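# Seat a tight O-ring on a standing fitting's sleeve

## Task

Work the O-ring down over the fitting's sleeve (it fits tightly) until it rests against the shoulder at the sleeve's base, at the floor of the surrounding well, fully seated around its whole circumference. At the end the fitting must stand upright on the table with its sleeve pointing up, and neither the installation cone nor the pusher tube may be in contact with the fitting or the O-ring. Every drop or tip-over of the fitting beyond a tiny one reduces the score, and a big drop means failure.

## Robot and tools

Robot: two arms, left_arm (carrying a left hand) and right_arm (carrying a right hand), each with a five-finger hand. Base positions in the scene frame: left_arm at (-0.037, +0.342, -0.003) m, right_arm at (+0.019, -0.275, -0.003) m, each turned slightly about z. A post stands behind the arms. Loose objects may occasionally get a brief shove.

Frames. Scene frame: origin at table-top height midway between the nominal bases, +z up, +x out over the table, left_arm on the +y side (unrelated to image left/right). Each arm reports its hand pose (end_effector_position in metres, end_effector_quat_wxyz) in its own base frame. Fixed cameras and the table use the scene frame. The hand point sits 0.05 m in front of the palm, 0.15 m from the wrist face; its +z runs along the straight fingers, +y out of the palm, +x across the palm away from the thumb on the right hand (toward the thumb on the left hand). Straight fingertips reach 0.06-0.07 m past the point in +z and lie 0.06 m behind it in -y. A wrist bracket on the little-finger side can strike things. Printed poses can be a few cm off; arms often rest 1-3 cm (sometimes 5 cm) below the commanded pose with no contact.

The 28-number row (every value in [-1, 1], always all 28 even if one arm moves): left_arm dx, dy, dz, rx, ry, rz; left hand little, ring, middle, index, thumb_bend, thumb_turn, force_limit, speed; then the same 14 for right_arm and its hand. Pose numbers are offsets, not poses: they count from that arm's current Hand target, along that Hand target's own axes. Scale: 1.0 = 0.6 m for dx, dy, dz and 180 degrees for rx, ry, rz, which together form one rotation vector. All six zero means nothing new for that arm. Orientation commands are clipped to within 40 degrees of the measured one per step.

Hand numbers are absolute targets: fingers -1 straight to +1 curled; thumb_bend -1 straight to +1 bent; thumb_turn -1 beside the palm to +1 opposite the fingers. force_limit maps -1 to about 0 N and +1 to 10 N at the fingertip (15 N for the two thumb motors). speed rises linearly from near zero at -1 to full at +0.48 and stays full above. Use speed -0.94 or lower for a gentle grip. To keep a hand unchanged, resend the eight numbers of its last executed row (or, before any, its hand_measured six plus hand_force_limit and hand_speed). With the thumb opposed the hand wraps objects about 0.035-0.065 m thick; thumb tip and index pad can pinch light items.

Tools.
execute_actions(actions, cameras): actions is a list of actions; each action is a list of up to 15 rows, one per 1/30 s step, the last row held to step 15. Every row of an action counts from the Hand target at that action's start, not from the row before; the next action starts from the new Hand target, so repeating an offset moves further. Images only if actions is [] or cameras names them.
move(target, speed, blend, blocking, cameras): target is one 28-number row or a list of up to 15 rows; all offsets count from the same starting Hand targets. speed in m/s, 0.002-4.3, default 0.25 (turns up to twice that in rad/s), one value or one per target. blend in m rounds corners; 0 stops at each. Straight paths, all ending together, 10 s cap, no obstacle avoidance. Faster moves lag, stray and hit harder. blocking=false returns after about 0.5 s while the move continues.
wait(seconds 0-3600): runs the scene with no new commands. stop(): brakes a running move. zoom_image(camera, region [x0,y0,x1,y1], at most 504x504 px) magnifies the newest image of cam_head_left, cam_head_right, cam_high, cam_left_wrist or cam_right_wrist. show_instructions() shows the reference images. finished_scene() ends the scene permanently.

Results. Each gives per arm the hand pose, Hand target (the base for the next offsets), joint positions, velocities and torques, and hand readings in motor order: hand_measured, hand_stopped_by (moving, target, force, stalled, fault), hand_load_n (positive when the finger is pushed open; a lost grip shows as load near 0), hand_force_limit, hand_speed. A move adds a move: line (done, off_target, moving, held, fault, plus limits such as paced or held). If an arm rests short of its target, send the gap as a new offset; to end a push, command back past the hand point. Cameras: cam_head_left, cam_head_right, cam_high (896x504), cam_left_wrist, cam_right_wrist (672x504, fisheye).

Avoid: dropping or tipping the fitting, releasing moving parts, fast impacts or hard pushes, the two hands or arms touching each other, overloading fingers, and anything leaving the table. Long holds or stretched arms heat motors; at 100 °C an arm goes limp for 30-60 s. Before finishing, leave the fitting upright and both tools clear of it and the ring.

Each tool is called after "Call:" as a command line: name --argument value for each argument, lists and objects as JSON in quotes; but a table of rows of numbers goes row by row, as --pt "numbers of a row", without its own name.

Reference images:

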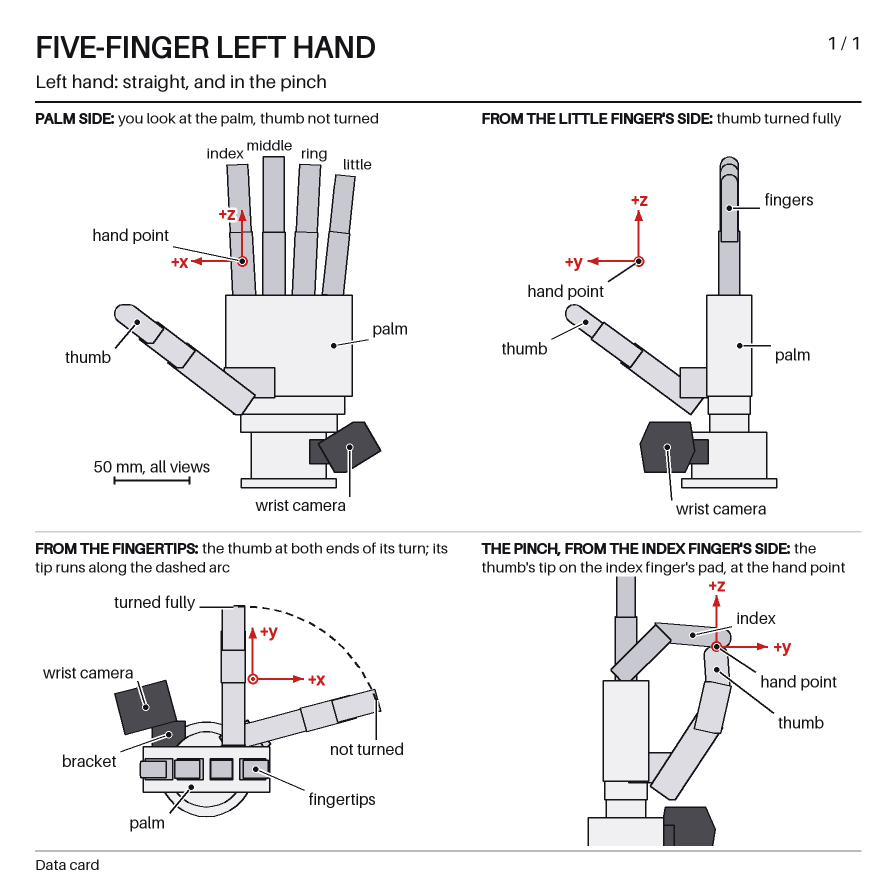

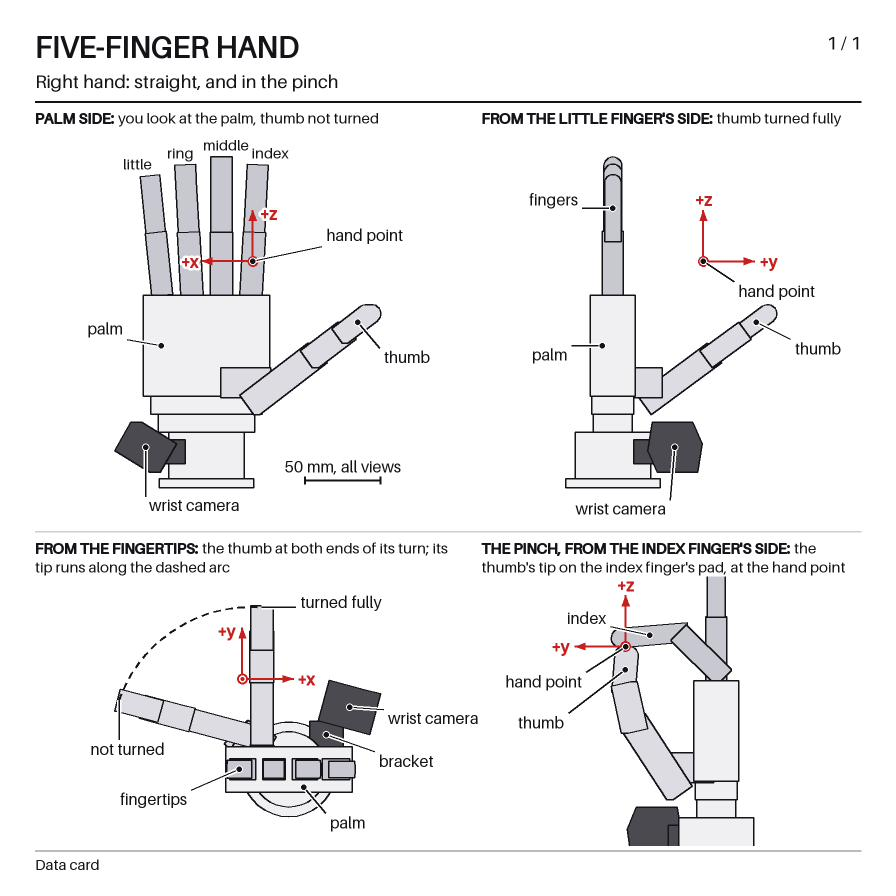

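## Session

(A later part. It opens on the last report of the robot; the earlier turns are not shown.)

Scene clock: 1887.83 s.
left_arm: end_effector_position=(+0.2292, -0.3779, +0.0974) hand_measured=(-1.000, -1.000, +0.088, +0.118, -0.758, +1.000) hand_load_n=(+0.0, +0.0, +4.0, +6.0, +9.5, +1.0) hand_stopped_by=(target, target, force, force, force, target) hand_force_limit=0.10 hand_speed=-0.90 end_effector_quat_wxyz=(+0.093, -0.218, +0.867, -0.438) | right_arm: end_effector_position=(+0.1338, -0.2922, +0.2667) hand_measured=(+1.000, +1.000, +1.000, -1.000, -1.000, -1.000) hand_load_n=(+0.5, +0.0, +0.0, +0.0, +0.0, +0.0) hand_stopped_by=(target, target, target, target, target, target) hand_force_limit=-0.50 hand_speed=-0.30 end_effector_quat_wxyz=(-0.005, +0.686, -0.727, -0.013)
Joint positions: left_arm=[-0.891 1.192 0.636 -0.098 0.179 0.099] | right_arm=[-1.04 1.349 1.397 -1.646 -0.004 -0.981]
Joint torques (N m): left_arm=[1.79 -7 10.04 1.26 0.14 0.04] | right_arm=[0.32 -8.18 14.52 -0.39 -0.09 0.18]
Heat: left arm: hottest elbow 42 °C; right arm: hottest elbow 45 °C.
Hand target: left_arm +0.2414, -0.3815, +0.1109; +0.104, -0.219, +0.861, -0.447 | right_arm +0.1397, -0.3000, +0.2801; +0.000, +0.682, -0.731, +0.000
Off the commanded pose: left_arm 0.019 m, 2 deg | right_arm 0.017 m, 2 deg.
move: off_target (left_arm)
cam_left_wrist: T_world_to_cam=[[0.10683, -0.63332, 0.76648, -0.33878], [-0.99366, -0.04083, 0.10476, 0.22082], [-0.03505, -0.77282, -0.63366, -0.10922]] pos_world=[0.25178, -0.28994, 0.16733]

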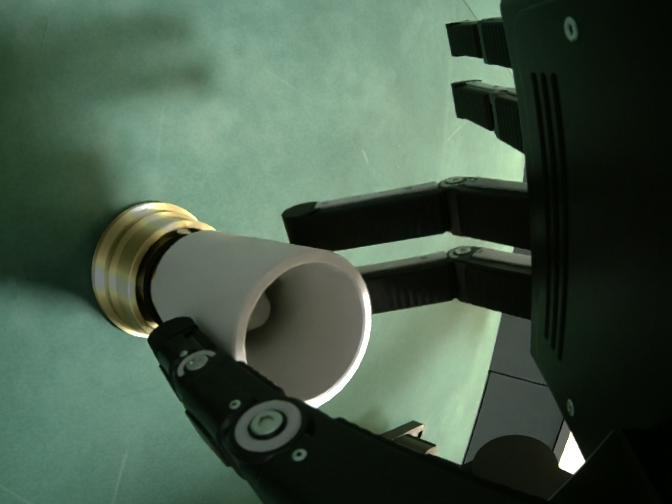

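Call:
zoom_image --camera "cam_left_wrist" --region '[80, 190, 240, 350]'

Call:
execute_actions --actions '[]' --cameras '["cam_high", "cam_head_left"]'

Call:
zoom_image --camera "cam_high" --region '[560, 200, 660, 280]'

Call:
zoom_image --camera "cam_head_left" --region '[360, 280, 460, 370]'

Scaled by 3.150 from the camera's image (finer frame: 960x720).

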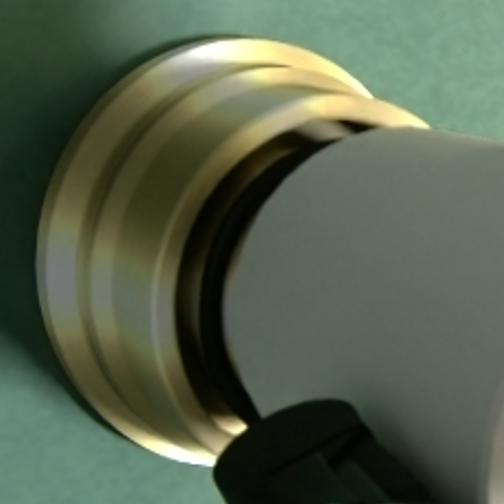

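Scene clock: 1902.03 s.
left_arm: end_effector_position=(+0.2292, -0.3779, +0.0974) hand_measured=(-1.000, -1.000, +0.088, +0.118, -0.758, +1.000) hand_load_n=(+0.0, +0.0, +4.0, +5.5, +10.0, +1.0) hand_stopped_by=(target, target, force, force, force, target) hand_force_limit=0.10 hand_speed=-0.90 end_effector_quat_wxyz=(+0.093, -0.218, +0.867, -0.438) | right_arm: end_effector_position=(+0.1338, -0.2922, +0.2667) hand_measured=(+1.000, +1.000, +1.000, -1.000, -1.000, -1.000) hand_load_n=(+0.0, +0.0, +0.0, +0.0, +0.0, +0.0) hand_stopped_by=(target, target, target, target, target, target) hand_force_limit=-0.50 hand_speed=-0.30 end_effector_quat_wxyz=(-0.005, +0.686, -0.727, -0.013)
Joint positions: left_arm=[-0.891 1.192 0.636 -0.098 0.179 0.099] | right_arm=[-1.04 1.349 1.397 -1.646 -0.004 -0.981]
Joint velocities: within noise
Joint torques (N m): left_arm=[1.67 -7.18 10.06 1.21 0.15 0.04] | right_arm=[0.21 -8.53 14.46 -0.35 -0.11 0.17]
Heat: left arm: hottest elbow 42 °C; right arm: hottest elbow 45 °C.
Hand target: left_arm +0.2414, -0.3815, +0.1109; +0.104, -0.219, +0.861, -0.447 | right_arm +0.1397, -0.3000, +0.2801; +0.000, +0.682, -0.731, +0.000
Off the commanded pose: left_arm 0.019 m, 2 deg | right_arm 0.017 m, 2 deg.
Images, in order (width x height): cam_head_left 896x504, cam_high 896x504.

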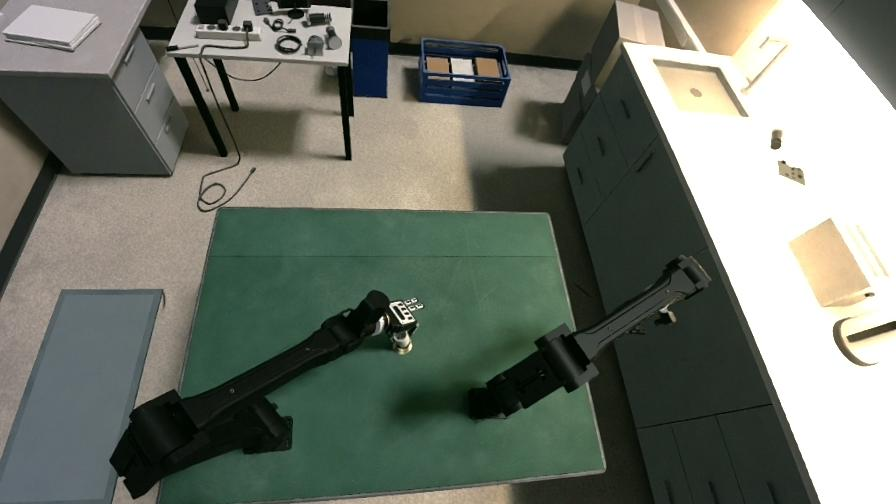

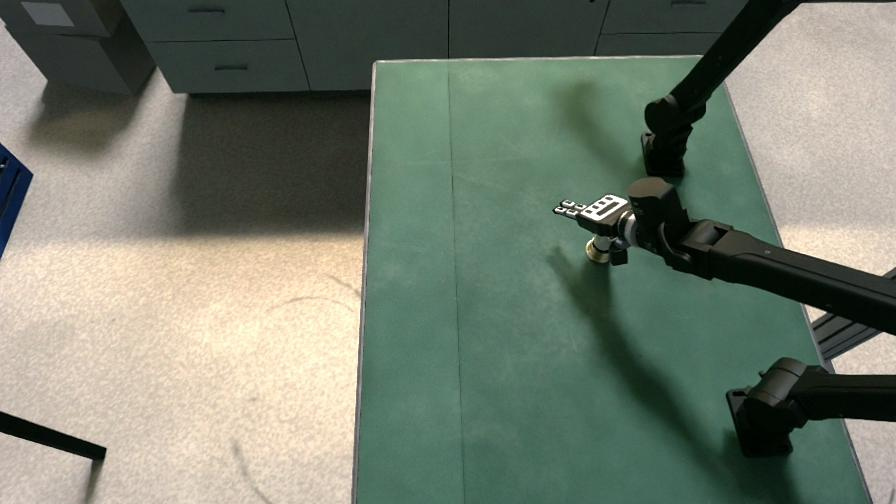

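Scaled by 5.040 from the camera's image (finer frame: 1280x720).

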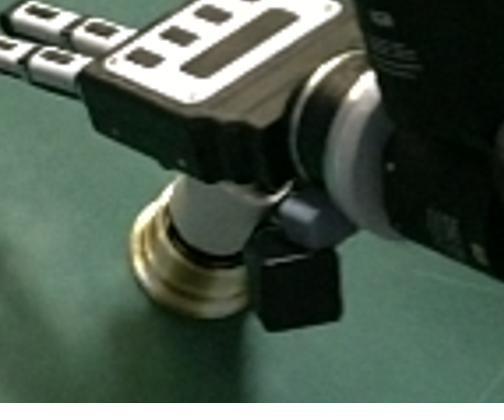

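Scaled by 5.040 from the camera's image (finer frame: 1280x720).

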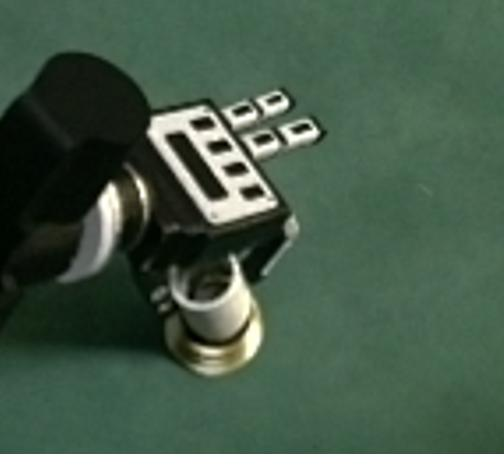

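Call:
execute_actions --actions '[]' --cameras '["cam_left_wrist", "cam_high", "cam_head_left", "cam_head_right"]'

Call:
zoom_image --camera "cam_left_wrist" --region '[140, 210, 390, 420]'

Call:
zoom_image --camera "cam_head_right" --region '[400, 280, 500, 370]'

Scene clock: 1932.07 s.
left_arm: end_effector_position=(+0.2292, -0.3779, +0.0974) hand_measured=(-1.000, -1.000, +0.088, +0.118, -0.758, +1.000) hand_load_n=(+0.0, +0.0, +4.0, +6.0, +9.5, +1.0) hand_stopped_by=(target, target, force, force, force, target) hand_force_limit=0.10 hand_speed=-0.90 end_effector_quat_wxyz=(+0.093, -0.218, +0.867, -0.438) | right_arm: end_effector_position=(+0.1338, -0.2922, +0.2667) hand_measured=(+1.000, +1.000, +1.000, -1.000, -1.000, -1.000) hand_load_n=(+0.0, +0.0, +0.0, +0.0, +0.0, +0.0) hand_stopped_by=(target, target, target, target, target, target) hand_force_limit=-0.50 hand_speed=-0.30 end_effector_quat_wxyz=(-0.005, +0.686, -0.727, -0.013)
Joint positions: left_arm=[-0.891 1.192 0.636 -0.098 0.179 0.099] | right_arm=[-1.04 1.349 1.397 -1.646 -0.004 -0.981]
Joint velocities: within noise
Joint torques (N m): left_arm=[1.96 -6.95 10.06 1.21 0.15 0.05] | right_arm=[-0.26 -8.18 14.57 -0.35 -0.11 0.17]
Heat: left arm: hottest elbow 44 °C; right arm: hottest elbow 45 °C.
Hand target: left_arm +0.2414, -0.3815, +0.1109; +0.104, -0.219, +0.861, -0.447 | right_arm +0.1397, -0.3000, +0.2801; +0.000, +0.682, -0.731, +0.000
Off the commanded pose: left_arm 0.019 m, 2 deg | right_arm 0.017 m, 2 deg.
camera_calibration:
cam_left_wrist: T_world_to_cam=[[0.10683, -0.63332, 0.76648, -0.33878], [-0.99366, -0.04083, 0.10476, 0.22082], [-0.03505, -0.77282, -0.63366, -0.10922]] pos_world=[0.25178, -0.28994, 0.16733]
Images, in order (width x height): cam_head_left 896x504, cam_head_right 896x504, cam_high 896x504, cam_left_wrist 672x504.

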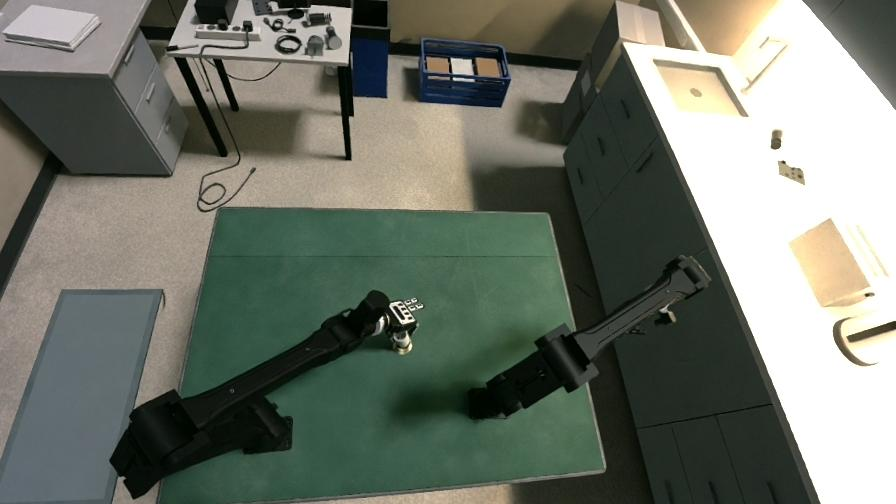

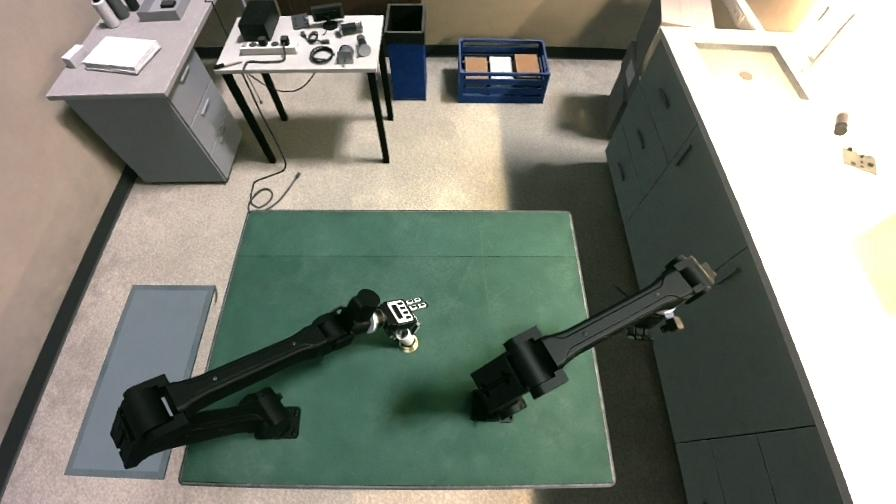

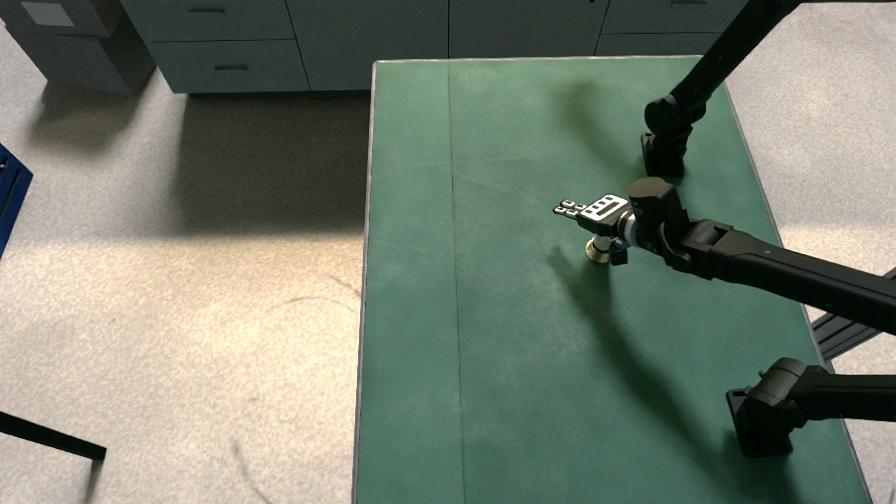

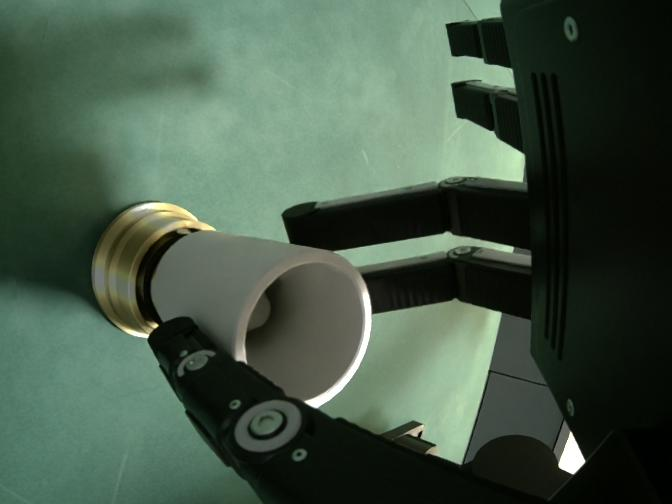

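Scaled by 2.016 from the camera's image (finer frame: 960x720).

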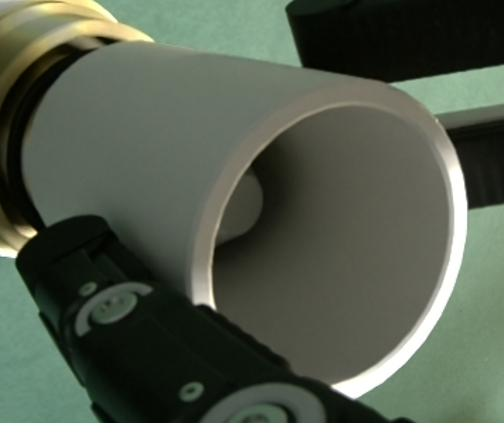

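Scaled by 5.040 from the camera's image (finer frame: 1280x720).

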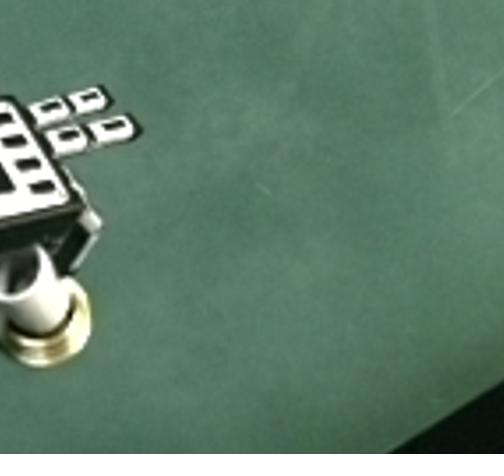

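Call:
zoom_image --camera "cam_head_left" --region '[375, 310, 425, 360]'

Call:
zoom_image --camera "cam_head_right" --region '[385, 310, 435, 360]'

Call:
zoom_image --camera "cam_high" --region '[575, 220, 635, 270]'

Scaled by 10.080 from the camera's image (finer frame: 1280x720).

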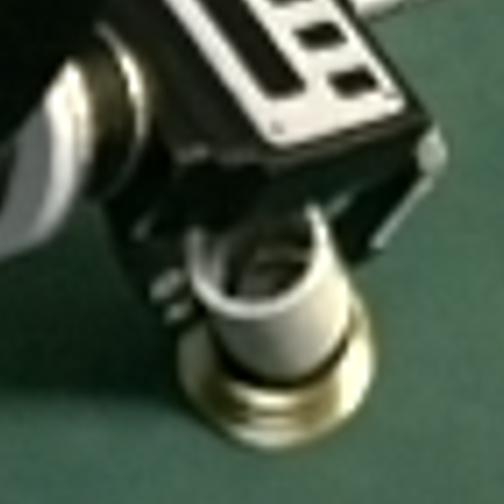

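Scaled by 10.080 from the camera's image (finer frame: 1280x720).

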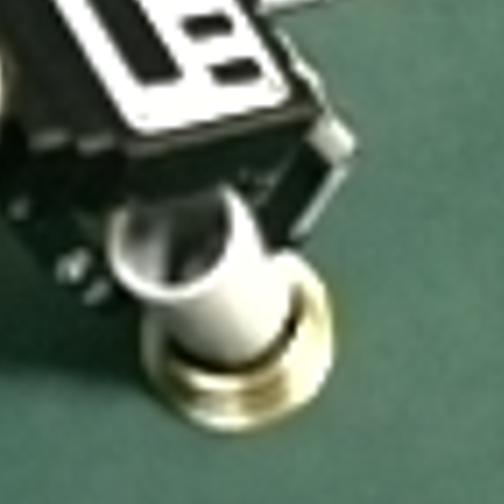

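Scaled by 8.400 from the camera's image (finer frame: 1280x720).

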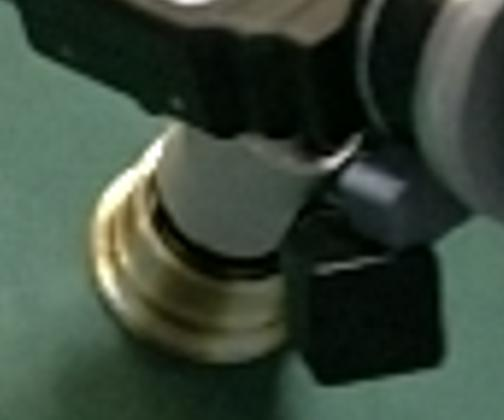

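Call:
move --pt "0.0013 -0.0639 -0.0453 0 0 0 -1 -1 0.3 0.3 -0.1 1 0.1 -0.9 0 0 0 0 0 0 1 1 1 -1 -1 -1 -0.5 -0.3" --speed 0.04 --cameras '["cam_left_wrist", "cam_head_left"]'

Call:
zoom_image --camera "cam_left_wrist" --region '[50, 180, 400, 430]'

Scene clock: 2088.93 s.
left_arm: end_effector_position=(+0.2261, -0.3699, +0.1252) hand_measured=(-1.000, -1.000, +0.088, +0.118, -0.758, +1.000) hand_load_n=(+0.0, +0.0, +3.5, +6.0, +9.5, +1.0) hand_stopped_by=(target, target, force, force, force, target) hand_force_limit=0.10 hand_speed=-0.90 end_effector_quat_wxyz=(+0.093, -0.219, +0.874, -0.424) | right_arm: end_effector_position=(+0.1338, -0.2922, +0.2667) hand_measured=(+1.000, +1.000, +1.000, -1.000, -1.000, -1.000) hand_load_n=(+0.0, +0.0, +0.0, +0.0, +0.0, +0.0) hand_stopped_by=(target, target, target, target, target, target) hand_force_limit=-0.50 hand_speed=-0.30 end_effector_quat_wxyz=(-0.005, +0.686, -0.727, -0.013)
Joint positions: left_arm=[-0.889 1.13 0.691 -0.247 0.172 0.109] | right_arm=[-1.04 1.349 1.397 -1.646 -0.004 -0.981]
Joint torques (N m): left_arm=[1.55 -7.36 12.93 0.99 0.15 0.03] | right_arm=[-0.03 -7.65 14.45 -0.28 -0.07 0.19]
Heat: left arm: hottest elbow 45 °C; right arm: hottest elbow 46 °C.
Hand target: left_arm +0.2414, -0.3815, +0.1579; +0.104, -0.219, +0.861, -0.447 | right_arm +0.1397, -0.3000, +0.2801; +0.000, +0.682, -0.731, +0.000
Off the commanded pose: left_arm 0.038 m, 3 deg | right_arm 0.017 m, 2 deg.
move: off_target (left_arm)
cam_left_wrist: T_world_to_cam=[[0.11563, -0.65674, 0.7452, -0.36263], [-0.99248, -0.04612, 0.11336, 0.21192], [-0.04008, -0.75271, -0.65713, -0.074]] pos_world=[0.24929, -0.28408, 0.19759]
Images, in order (width x height): cam_head_left 896x504, cam_left_wrist 672x504.

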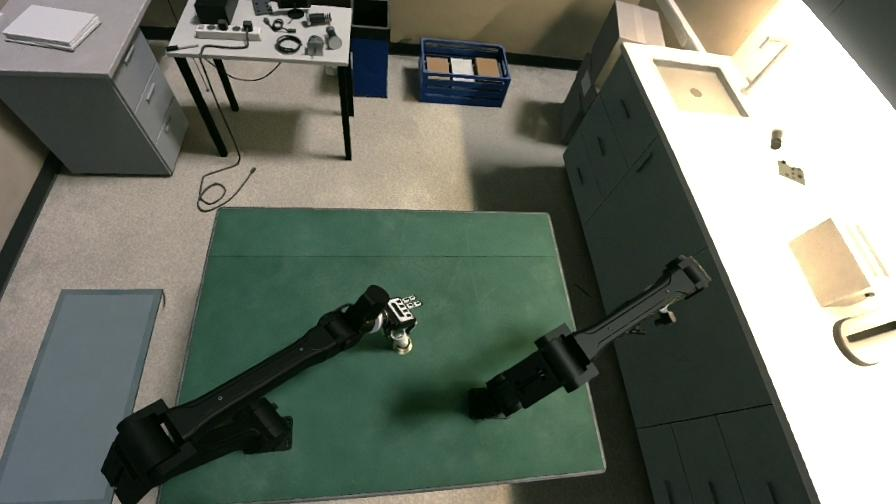

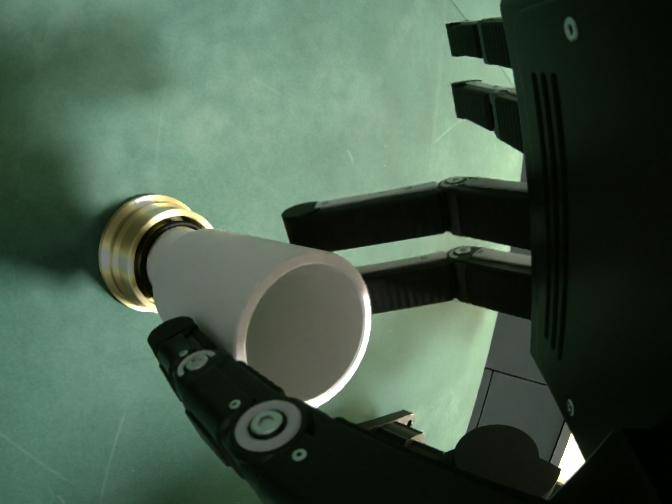

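Scaled by 1.440 from the camera's image (finer frame: 960x720).

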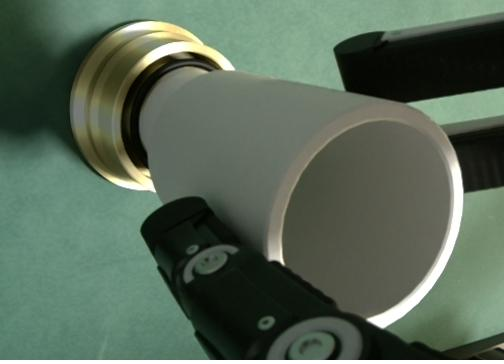

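Call:
move --pt "0.0004 -0.0190 -0.0135 0 0 0 -1 -1 0.3 0.3 -0.1 1 0.1 -0.9 0 0 0 0 0 0 1 1 1 -1 -1 -1 -0.5 -0.3" --pt "0.0185 -0.0177 -0.0148 -0.0366 -0.0212 0.0288 -1 -1 0.3 0.3 -0.1 1 0.1 -0.9 0 0 0 0 0 0 1 1 1 -1 -1 -1 -0.5 -0.3" --speed 0.05 --cameras '["cam_left_wrist", "cam_head_left", "cam_head_right", "cam_high"]'

Call:
zoom_image --camera "cam_left_wrist" --region '[50, 180, 400, 430]'

Call:
zoom_image --camera "cam_head_left" --region '[375, 310, 425, 360]'

Call:
zoom_image --camera "cam_head_right" --region '[385, 310, 435, 360]'

Call:
zoom_image --camera "cam_high" --region '[575, 220, 635, 270]'

Scene clock: 2106.10 s.
left_arm: end_effector_position=(+0.2244, -0.3695, +0.1481) hand_measured=(-1.000, -1.000, +0.088, +0.118, -0.758, +1.000) hand_load_n=(+0.0, +0.0, +4.0, +6.0, +9.5, +1.0) hand_stopped_by=(target, target, force, force, force, target) hand_force_limit=0.10 hand_speed=-0.90 end_effector_quat_wxyz=(+0.131, -0.216, +0.894, -0.369) | right_arm: end_effector_position=(+0.1338, -0.2922, +0.2667) hand_measured=(+1.000, +1.000, +1.000, -1.000, -1.000, -1.000) hand_load_n=(+0.0, +0.0, +0.0, -0.5, +0.0, +0.0) hand_stopped_by=(target, target, target, target, target, target) hand_force_limit=-0.50 hand_speed=-0.30 end_effector_quat_wxyz=(-0.005, +0.686, -0.727, -0.013)
Joint positions: left_arm=[-0.96 1.127 0.802 -0.44 0.024 0.127] | right_arm=[-1.04 1.349 1.397 -1.646 -0.004 -0.981]
Joint velocities: left_arm=[-0.024 -0.005 0.002 -0.022 -0.007 -0.154] | right_arm=[within noise]
Joint torques (N m): left_arm=[0.44 -6.12 13.31 0.84 -0.07 0.18] | right_arm=[0.21 -8.59 14.49 -0.31 -0.06 0.17]
Heat: left arm: hottest elbow 45 °C; right arm: hottest elbow 46 °C.
Hand target: left_arm +0.2313, -0.3856, +0.1719; +0.140, -0.200, +0.890, -0.384 | right_arm +0.1397, -0.3000, +0.2801; +0.000, +0.682, -0.731, +0.000
Off the commanded pose: left_arm 0.029 m, 3 deg | right_arm 0.017 m, 2 deg.
move: off_target (left_arm)
cam_left_wrist: T_world_to_cam=[[0.10535, -0.74453, 0.65922, -0.39676], [-0.99439, -0.08492, 0.06301, 0.20113], [0.00907, -0.66217, -0.7493, -0.02265]] pos_world=[0.242, -0.29332, 0.23191]
Images, in order (width x height): cam_head_left 896x504, cam_head_right 896x504, cam_high 896x504, cam_left_wrist 672x504.

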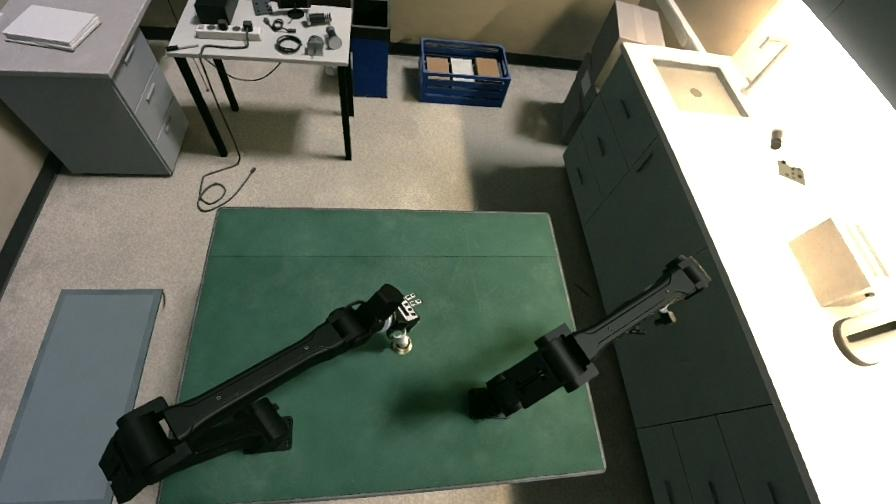

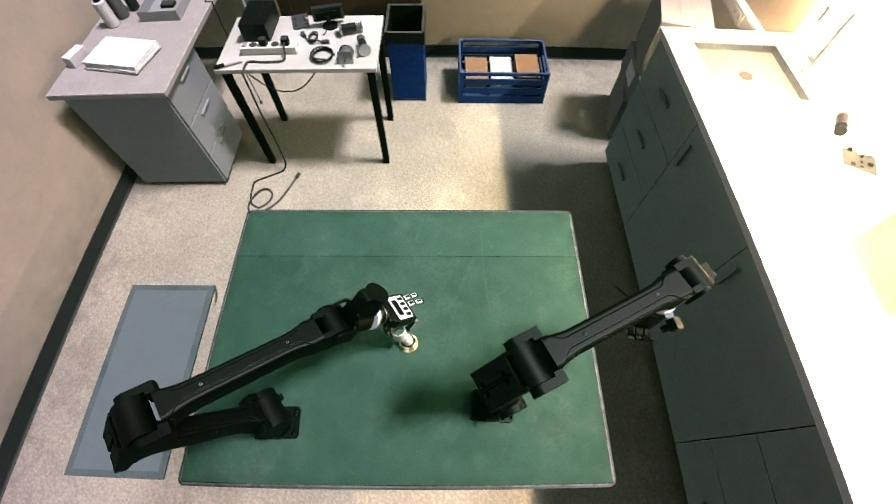

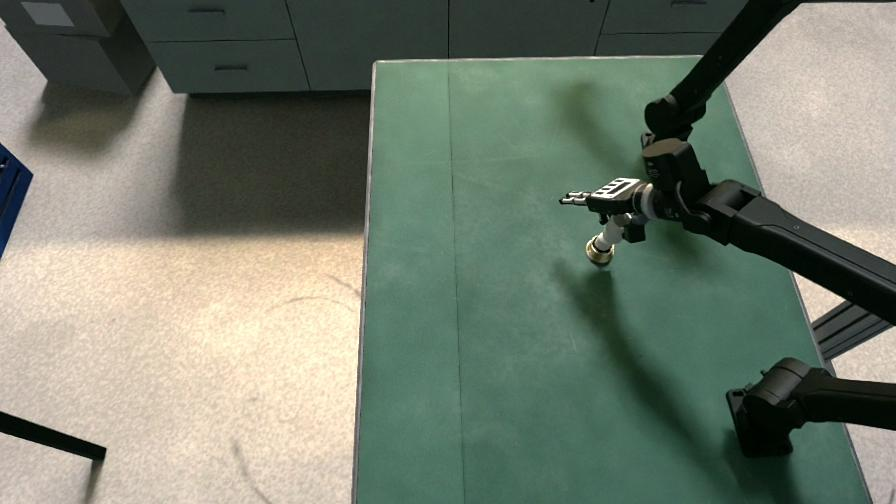

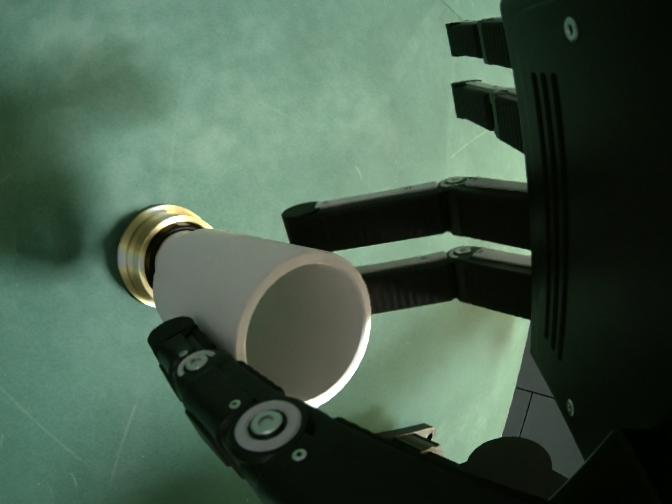

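Scaled by 1.440 from the camera's image (finer frame: 960x720).

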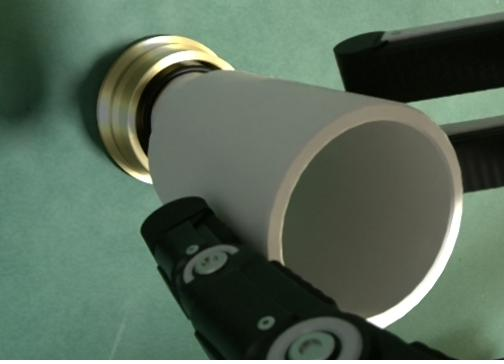

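Scaled by 10.080 from the camera's image (finer frame: 1280x720).

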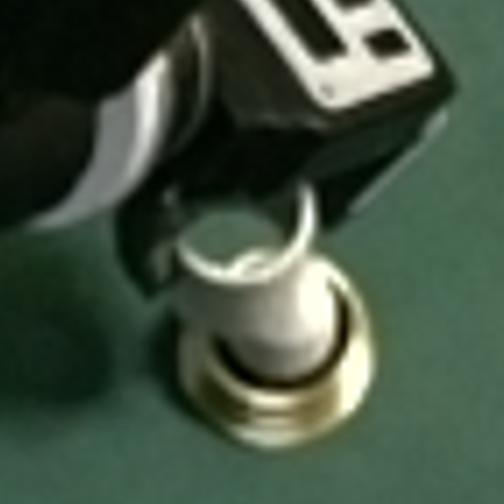

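Scaled by 10.080 from the camera's image (finer frame: 1280x720).

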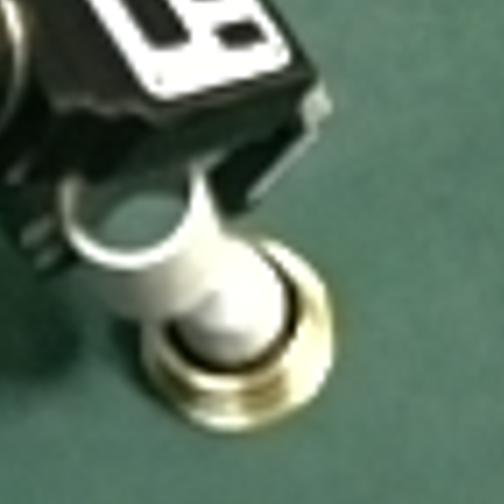

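Scaled by 8.400 from the camera's image (finer frame: 1280x720).

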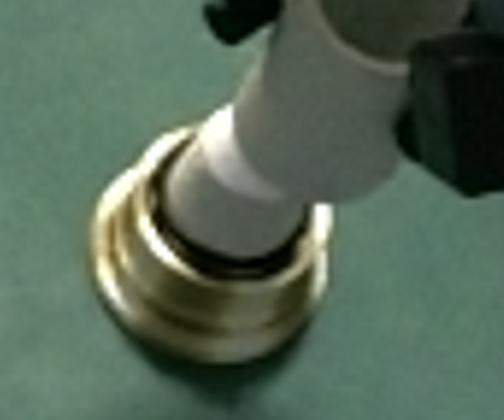

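Call:
move --pt "0.0047 -0.0110 0.0240 0 0 0 -1 -1 0.3 0.3 -0.1 1 0.1 -0.9 0 0 0 0 0 0 1 1 1 -1 -1 -1 -0.5 -0.3" --speed 0.05 --cameras '["cam_left_wrist"]'

Call:
zoom_image --camera "cam_left_wrist" --region '[50, 180, 400, 430]'

Scene clock: 2132.20 s.
left_arm: end_effector_position=(+0.2256, -0.3779, +0.1391) hand_measured=(-1.000, -1.000, +0.088, +0.118, -0.758, +1.000) hand_load_n=(+0.0, +0.0, +4.0, +5.5, +9.5, +1.0) hand_stopped_by=(target, target, force, force, force, target) hand_force_limit=0.10 hand_speed=-0.90 end_effector_quat_wxyz=(+0.126, -0.213, +0.900, -0.358) | right_arm: end_effector_position=(+0.1338, -0.2922, +0.2667) hand_measured=(+1.000, +1.000, +1.000, -1.000, -1.000, -1.000) hand_load_n=(+0.5, +0.0, +0.0, +0.0, +0.0, +0.0) hand_stopped_by=(target, target, target, target, target, target) hand_force_limit=-0.50 hand_speed=-0.30 end_effector_quat_wxyz=(-0.005, +0.686, -0.727, -0.013)
Joint positions: left_arm=[-0.971 1.173 0.822 -0.44 0.02 0.127] | right_arm=[-1.04 1.349 1.397 -1.646 -0.004 -0.981]
Joint torques (N m): left_arm=[0.32 -6.95 13.31 1.7 -0.06 0.09] | right_arm=[0.03 -8 14.53 -0.36 -0.09 0.14]
Heat: left arm: hottest elbow 47 °C; right arm: hottest elbow 46 °C.
Hand target: left_arm +0.2363, -0.4001, +0.1669; +0.140, -0.200, +0.890, -0.384 | right_arm +0.1397, -0.3000, +0.2801; +0.000, +0.682, -0.731, +0.000
Off the commanded pose: left_arm 0.037 m, 4 deg | right_arm 0.017 m, 2 deg.
move: off_target (left_arm)
cam_left_wrist: T_world_to_cam=[[0.1077, -0.76047, 0.64038, -0.40103], [-0.99417, -0.07912, 0.07325, 0.20291], [-0.00503, -0.64454, -0.76456, -0.02298]] pos_world=[0.2448, -0.30373, 0.22438]

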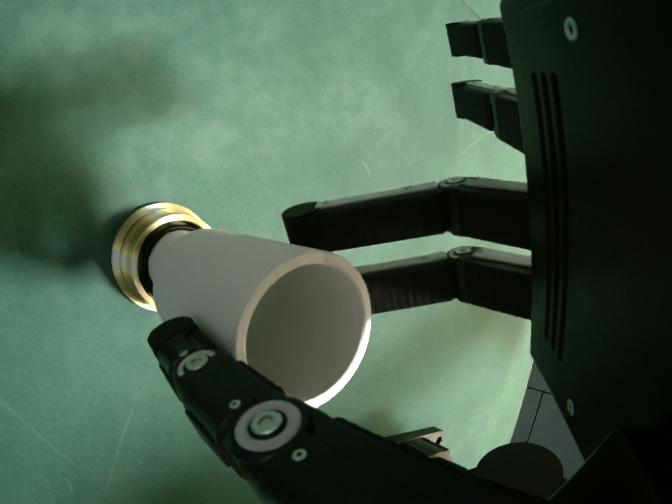

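Scaled by 1.440 from the camera's image (finer frame: 960x720).

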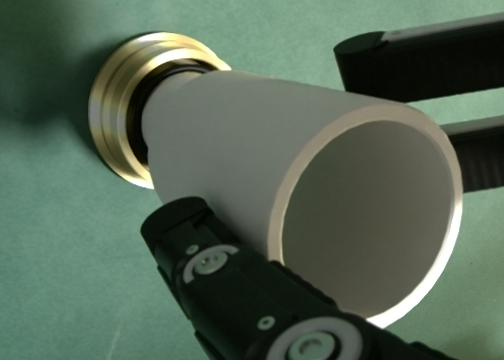

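Call:
move --pt "-0.0118 -0.0432 -0.0702 -0.0045 0.0102 -0.0106 -1 -1 0.3 0.3 -0.1 1 0.1 -0.9 0 0 0 0 0 0 1 1 1 -1 -1 -1 -0.5 -0.3" --pt "-0.0015 0.0370 0.0018 -0.0045 0.0102 -0.0106 -1 -1 0.3 0.3 -0.1 1 0.1 -0.9 0 0 0 0 0 0 1 1 1 -1 -1 -1 -0.5 -0.3" --speed 0.07 --cameras '["cam_left_wrist", "cam_head_left", "cam_head_right", "cam_high"]'

Call:
zoom_image --camera "cam_left_wrist" --region '[50, 180, 400, 430]'

Call:
zoom_image --camera "cam_head_left" --region '[375, 310, 425, 360]'

Call:
zoom_image --camera "cam_head_right" --region '[385, 310, 435, 360]'

Call:
zoom_image --camera "cam_high" --region '[575, 210, 635, 270]'

Scene clock: 2153.13 s.
left_arm: end_effector_position=(+0.2258, -0.3845, +0.1505) hand_measured=(-1.000, -1.000, +0.088, +0.118, -0.758, +1.000) hand_load_n=(+0.0, +0.0, +4.0, +6.0, +9.5, +0.5) hand_stopped_by=(target, target, force, force, force, target) hand_force_limit=0.10 hand_speed=-0.90 end_effector_quat_wxyz=(+0.116, -0.208, +0.896, -0.376) | right_arm: end_effector_position=(+0.1338, -0.2922, +0.2667) hand_measured=(+1.000, +1.000, +1.000, -1.000, -1.000, -1.000) hand_load_n=(+0.0, +0.0, +0.5, +0.0, -0.5, +0.0) hand_stopped_by=(target, target, target, target, target, target) hand_force_limit=-0.50 hand_speed=-0.30 end_effector_quat_wxyz=(-0.005, +0.686, -0.727, -0.013)
Joint positions: left_arm=[-0.961 1.166 0.834 -0.433 0.06 0.127] | right_arm=[-1.04 1.349 1.397 -1.646 -0.004 -0.981]
Joint torques (N m): left_arm=[1.67 -6.89 8.32 2.35 0.18 0.01] | right_arm=[0.03 -8.18 14.49 -0.24 -0.05 0.18]
Heat: left arm: hottest elbow 48 °C; right arm: hottest elbow 46 °C.
Hand target: left_arm +0.2319, -0.3865, +0.1498; +0.118, -0.210, +0.892, -0.384 | right_arm +0.1397, -0.3000, +0.2801; +0.000, +0.682, -0.731, +0.000
Off the commanded pose: left_arm 0.007 m, 1 deg | right_arm 0.017 m, 2 deg.
move: done
cam_left_wrist: T_world_to_cam=[[0.09805, -0.73716, 0.66856, -0.4065], [-0.99491, -0.05694, 0.08313, 0.20896], [-0.02322, -0.67331, -0.73899, -0.02928]] pos_world=[0.24707, -0.30748, 0.23276]
Images, in order (width x height): cam_head_left 896x504, cam_head_right 896x504, cam_high 896x504, cam_left_wrist 672x504.

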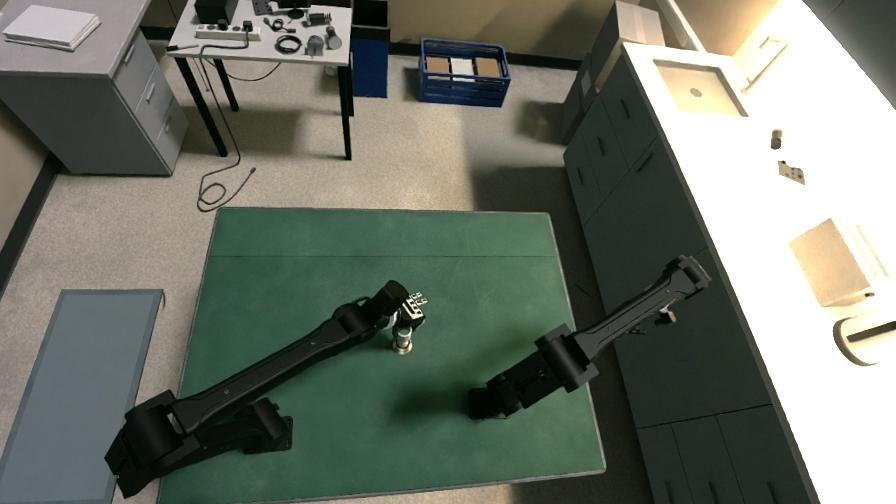

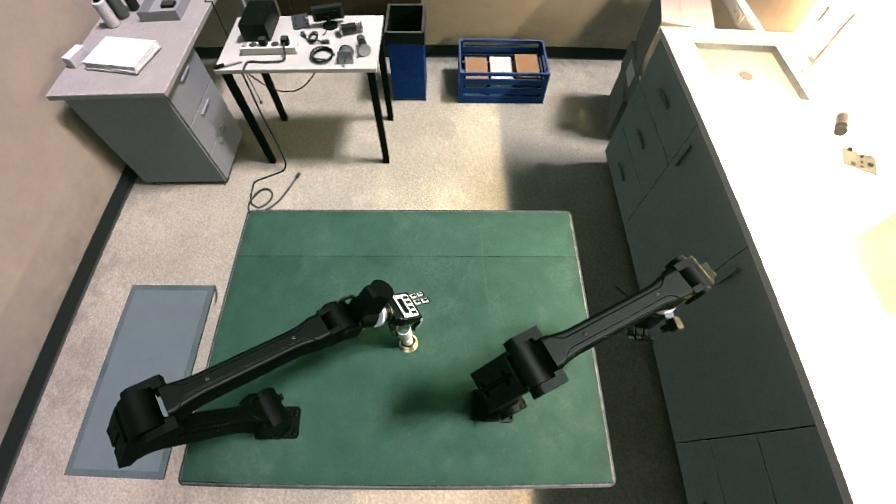

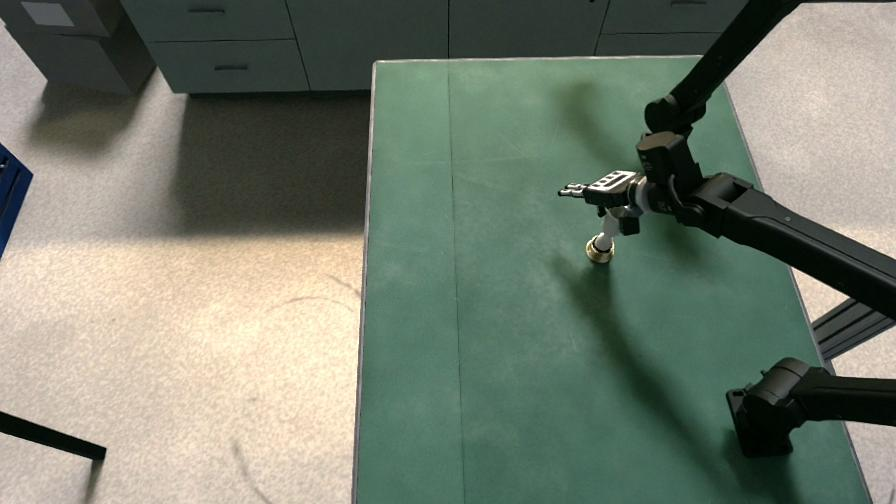

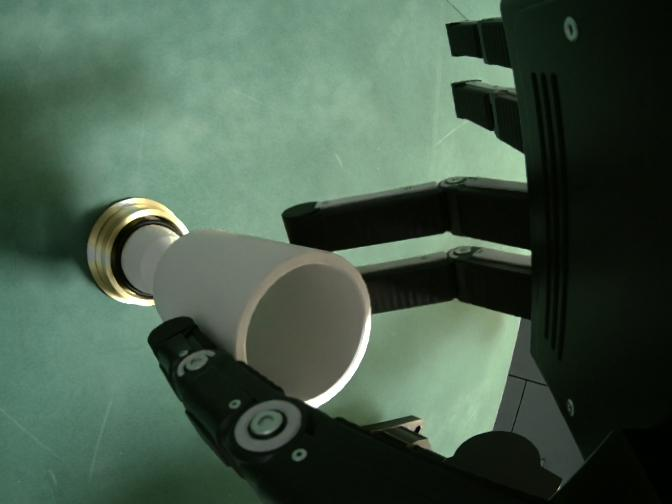

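Scaled by 1.440 from the camera's image (finer frame: 960x720).

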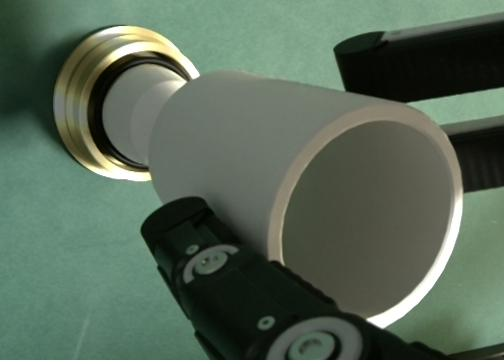

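Scaled by 10.080 from the camera's image (finer frame: 1280x720).

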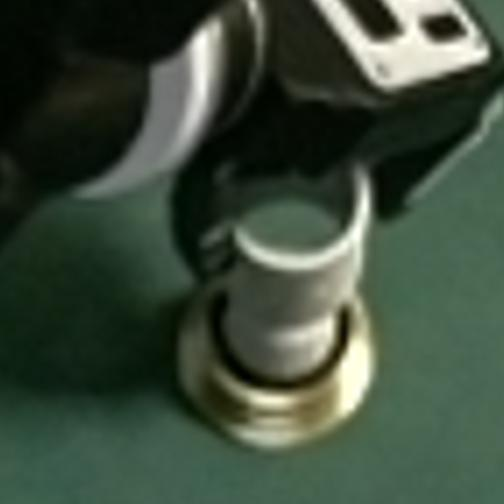

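Scaled by 10.080 from the camera's image (finer frame: 1280x720).

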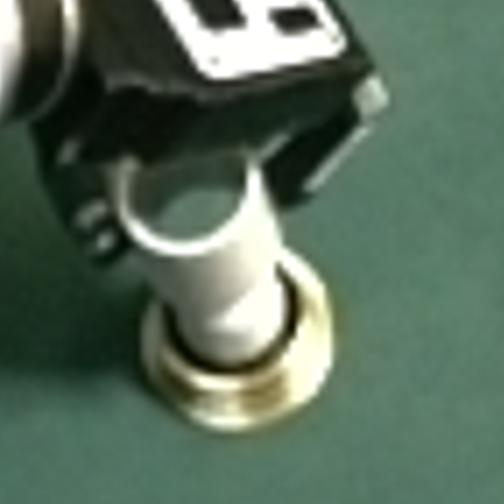

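Scaled by 8.400 from the camera's image (finer frame: 1280x720).

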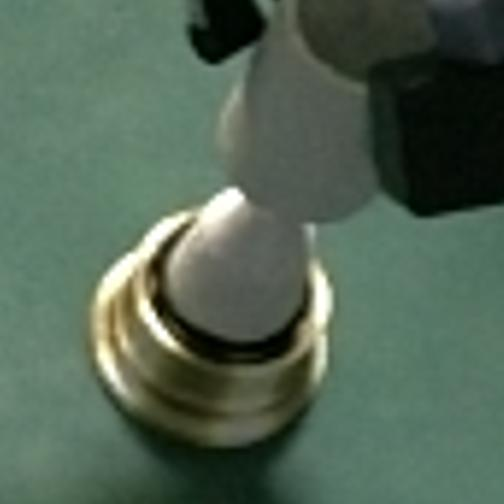

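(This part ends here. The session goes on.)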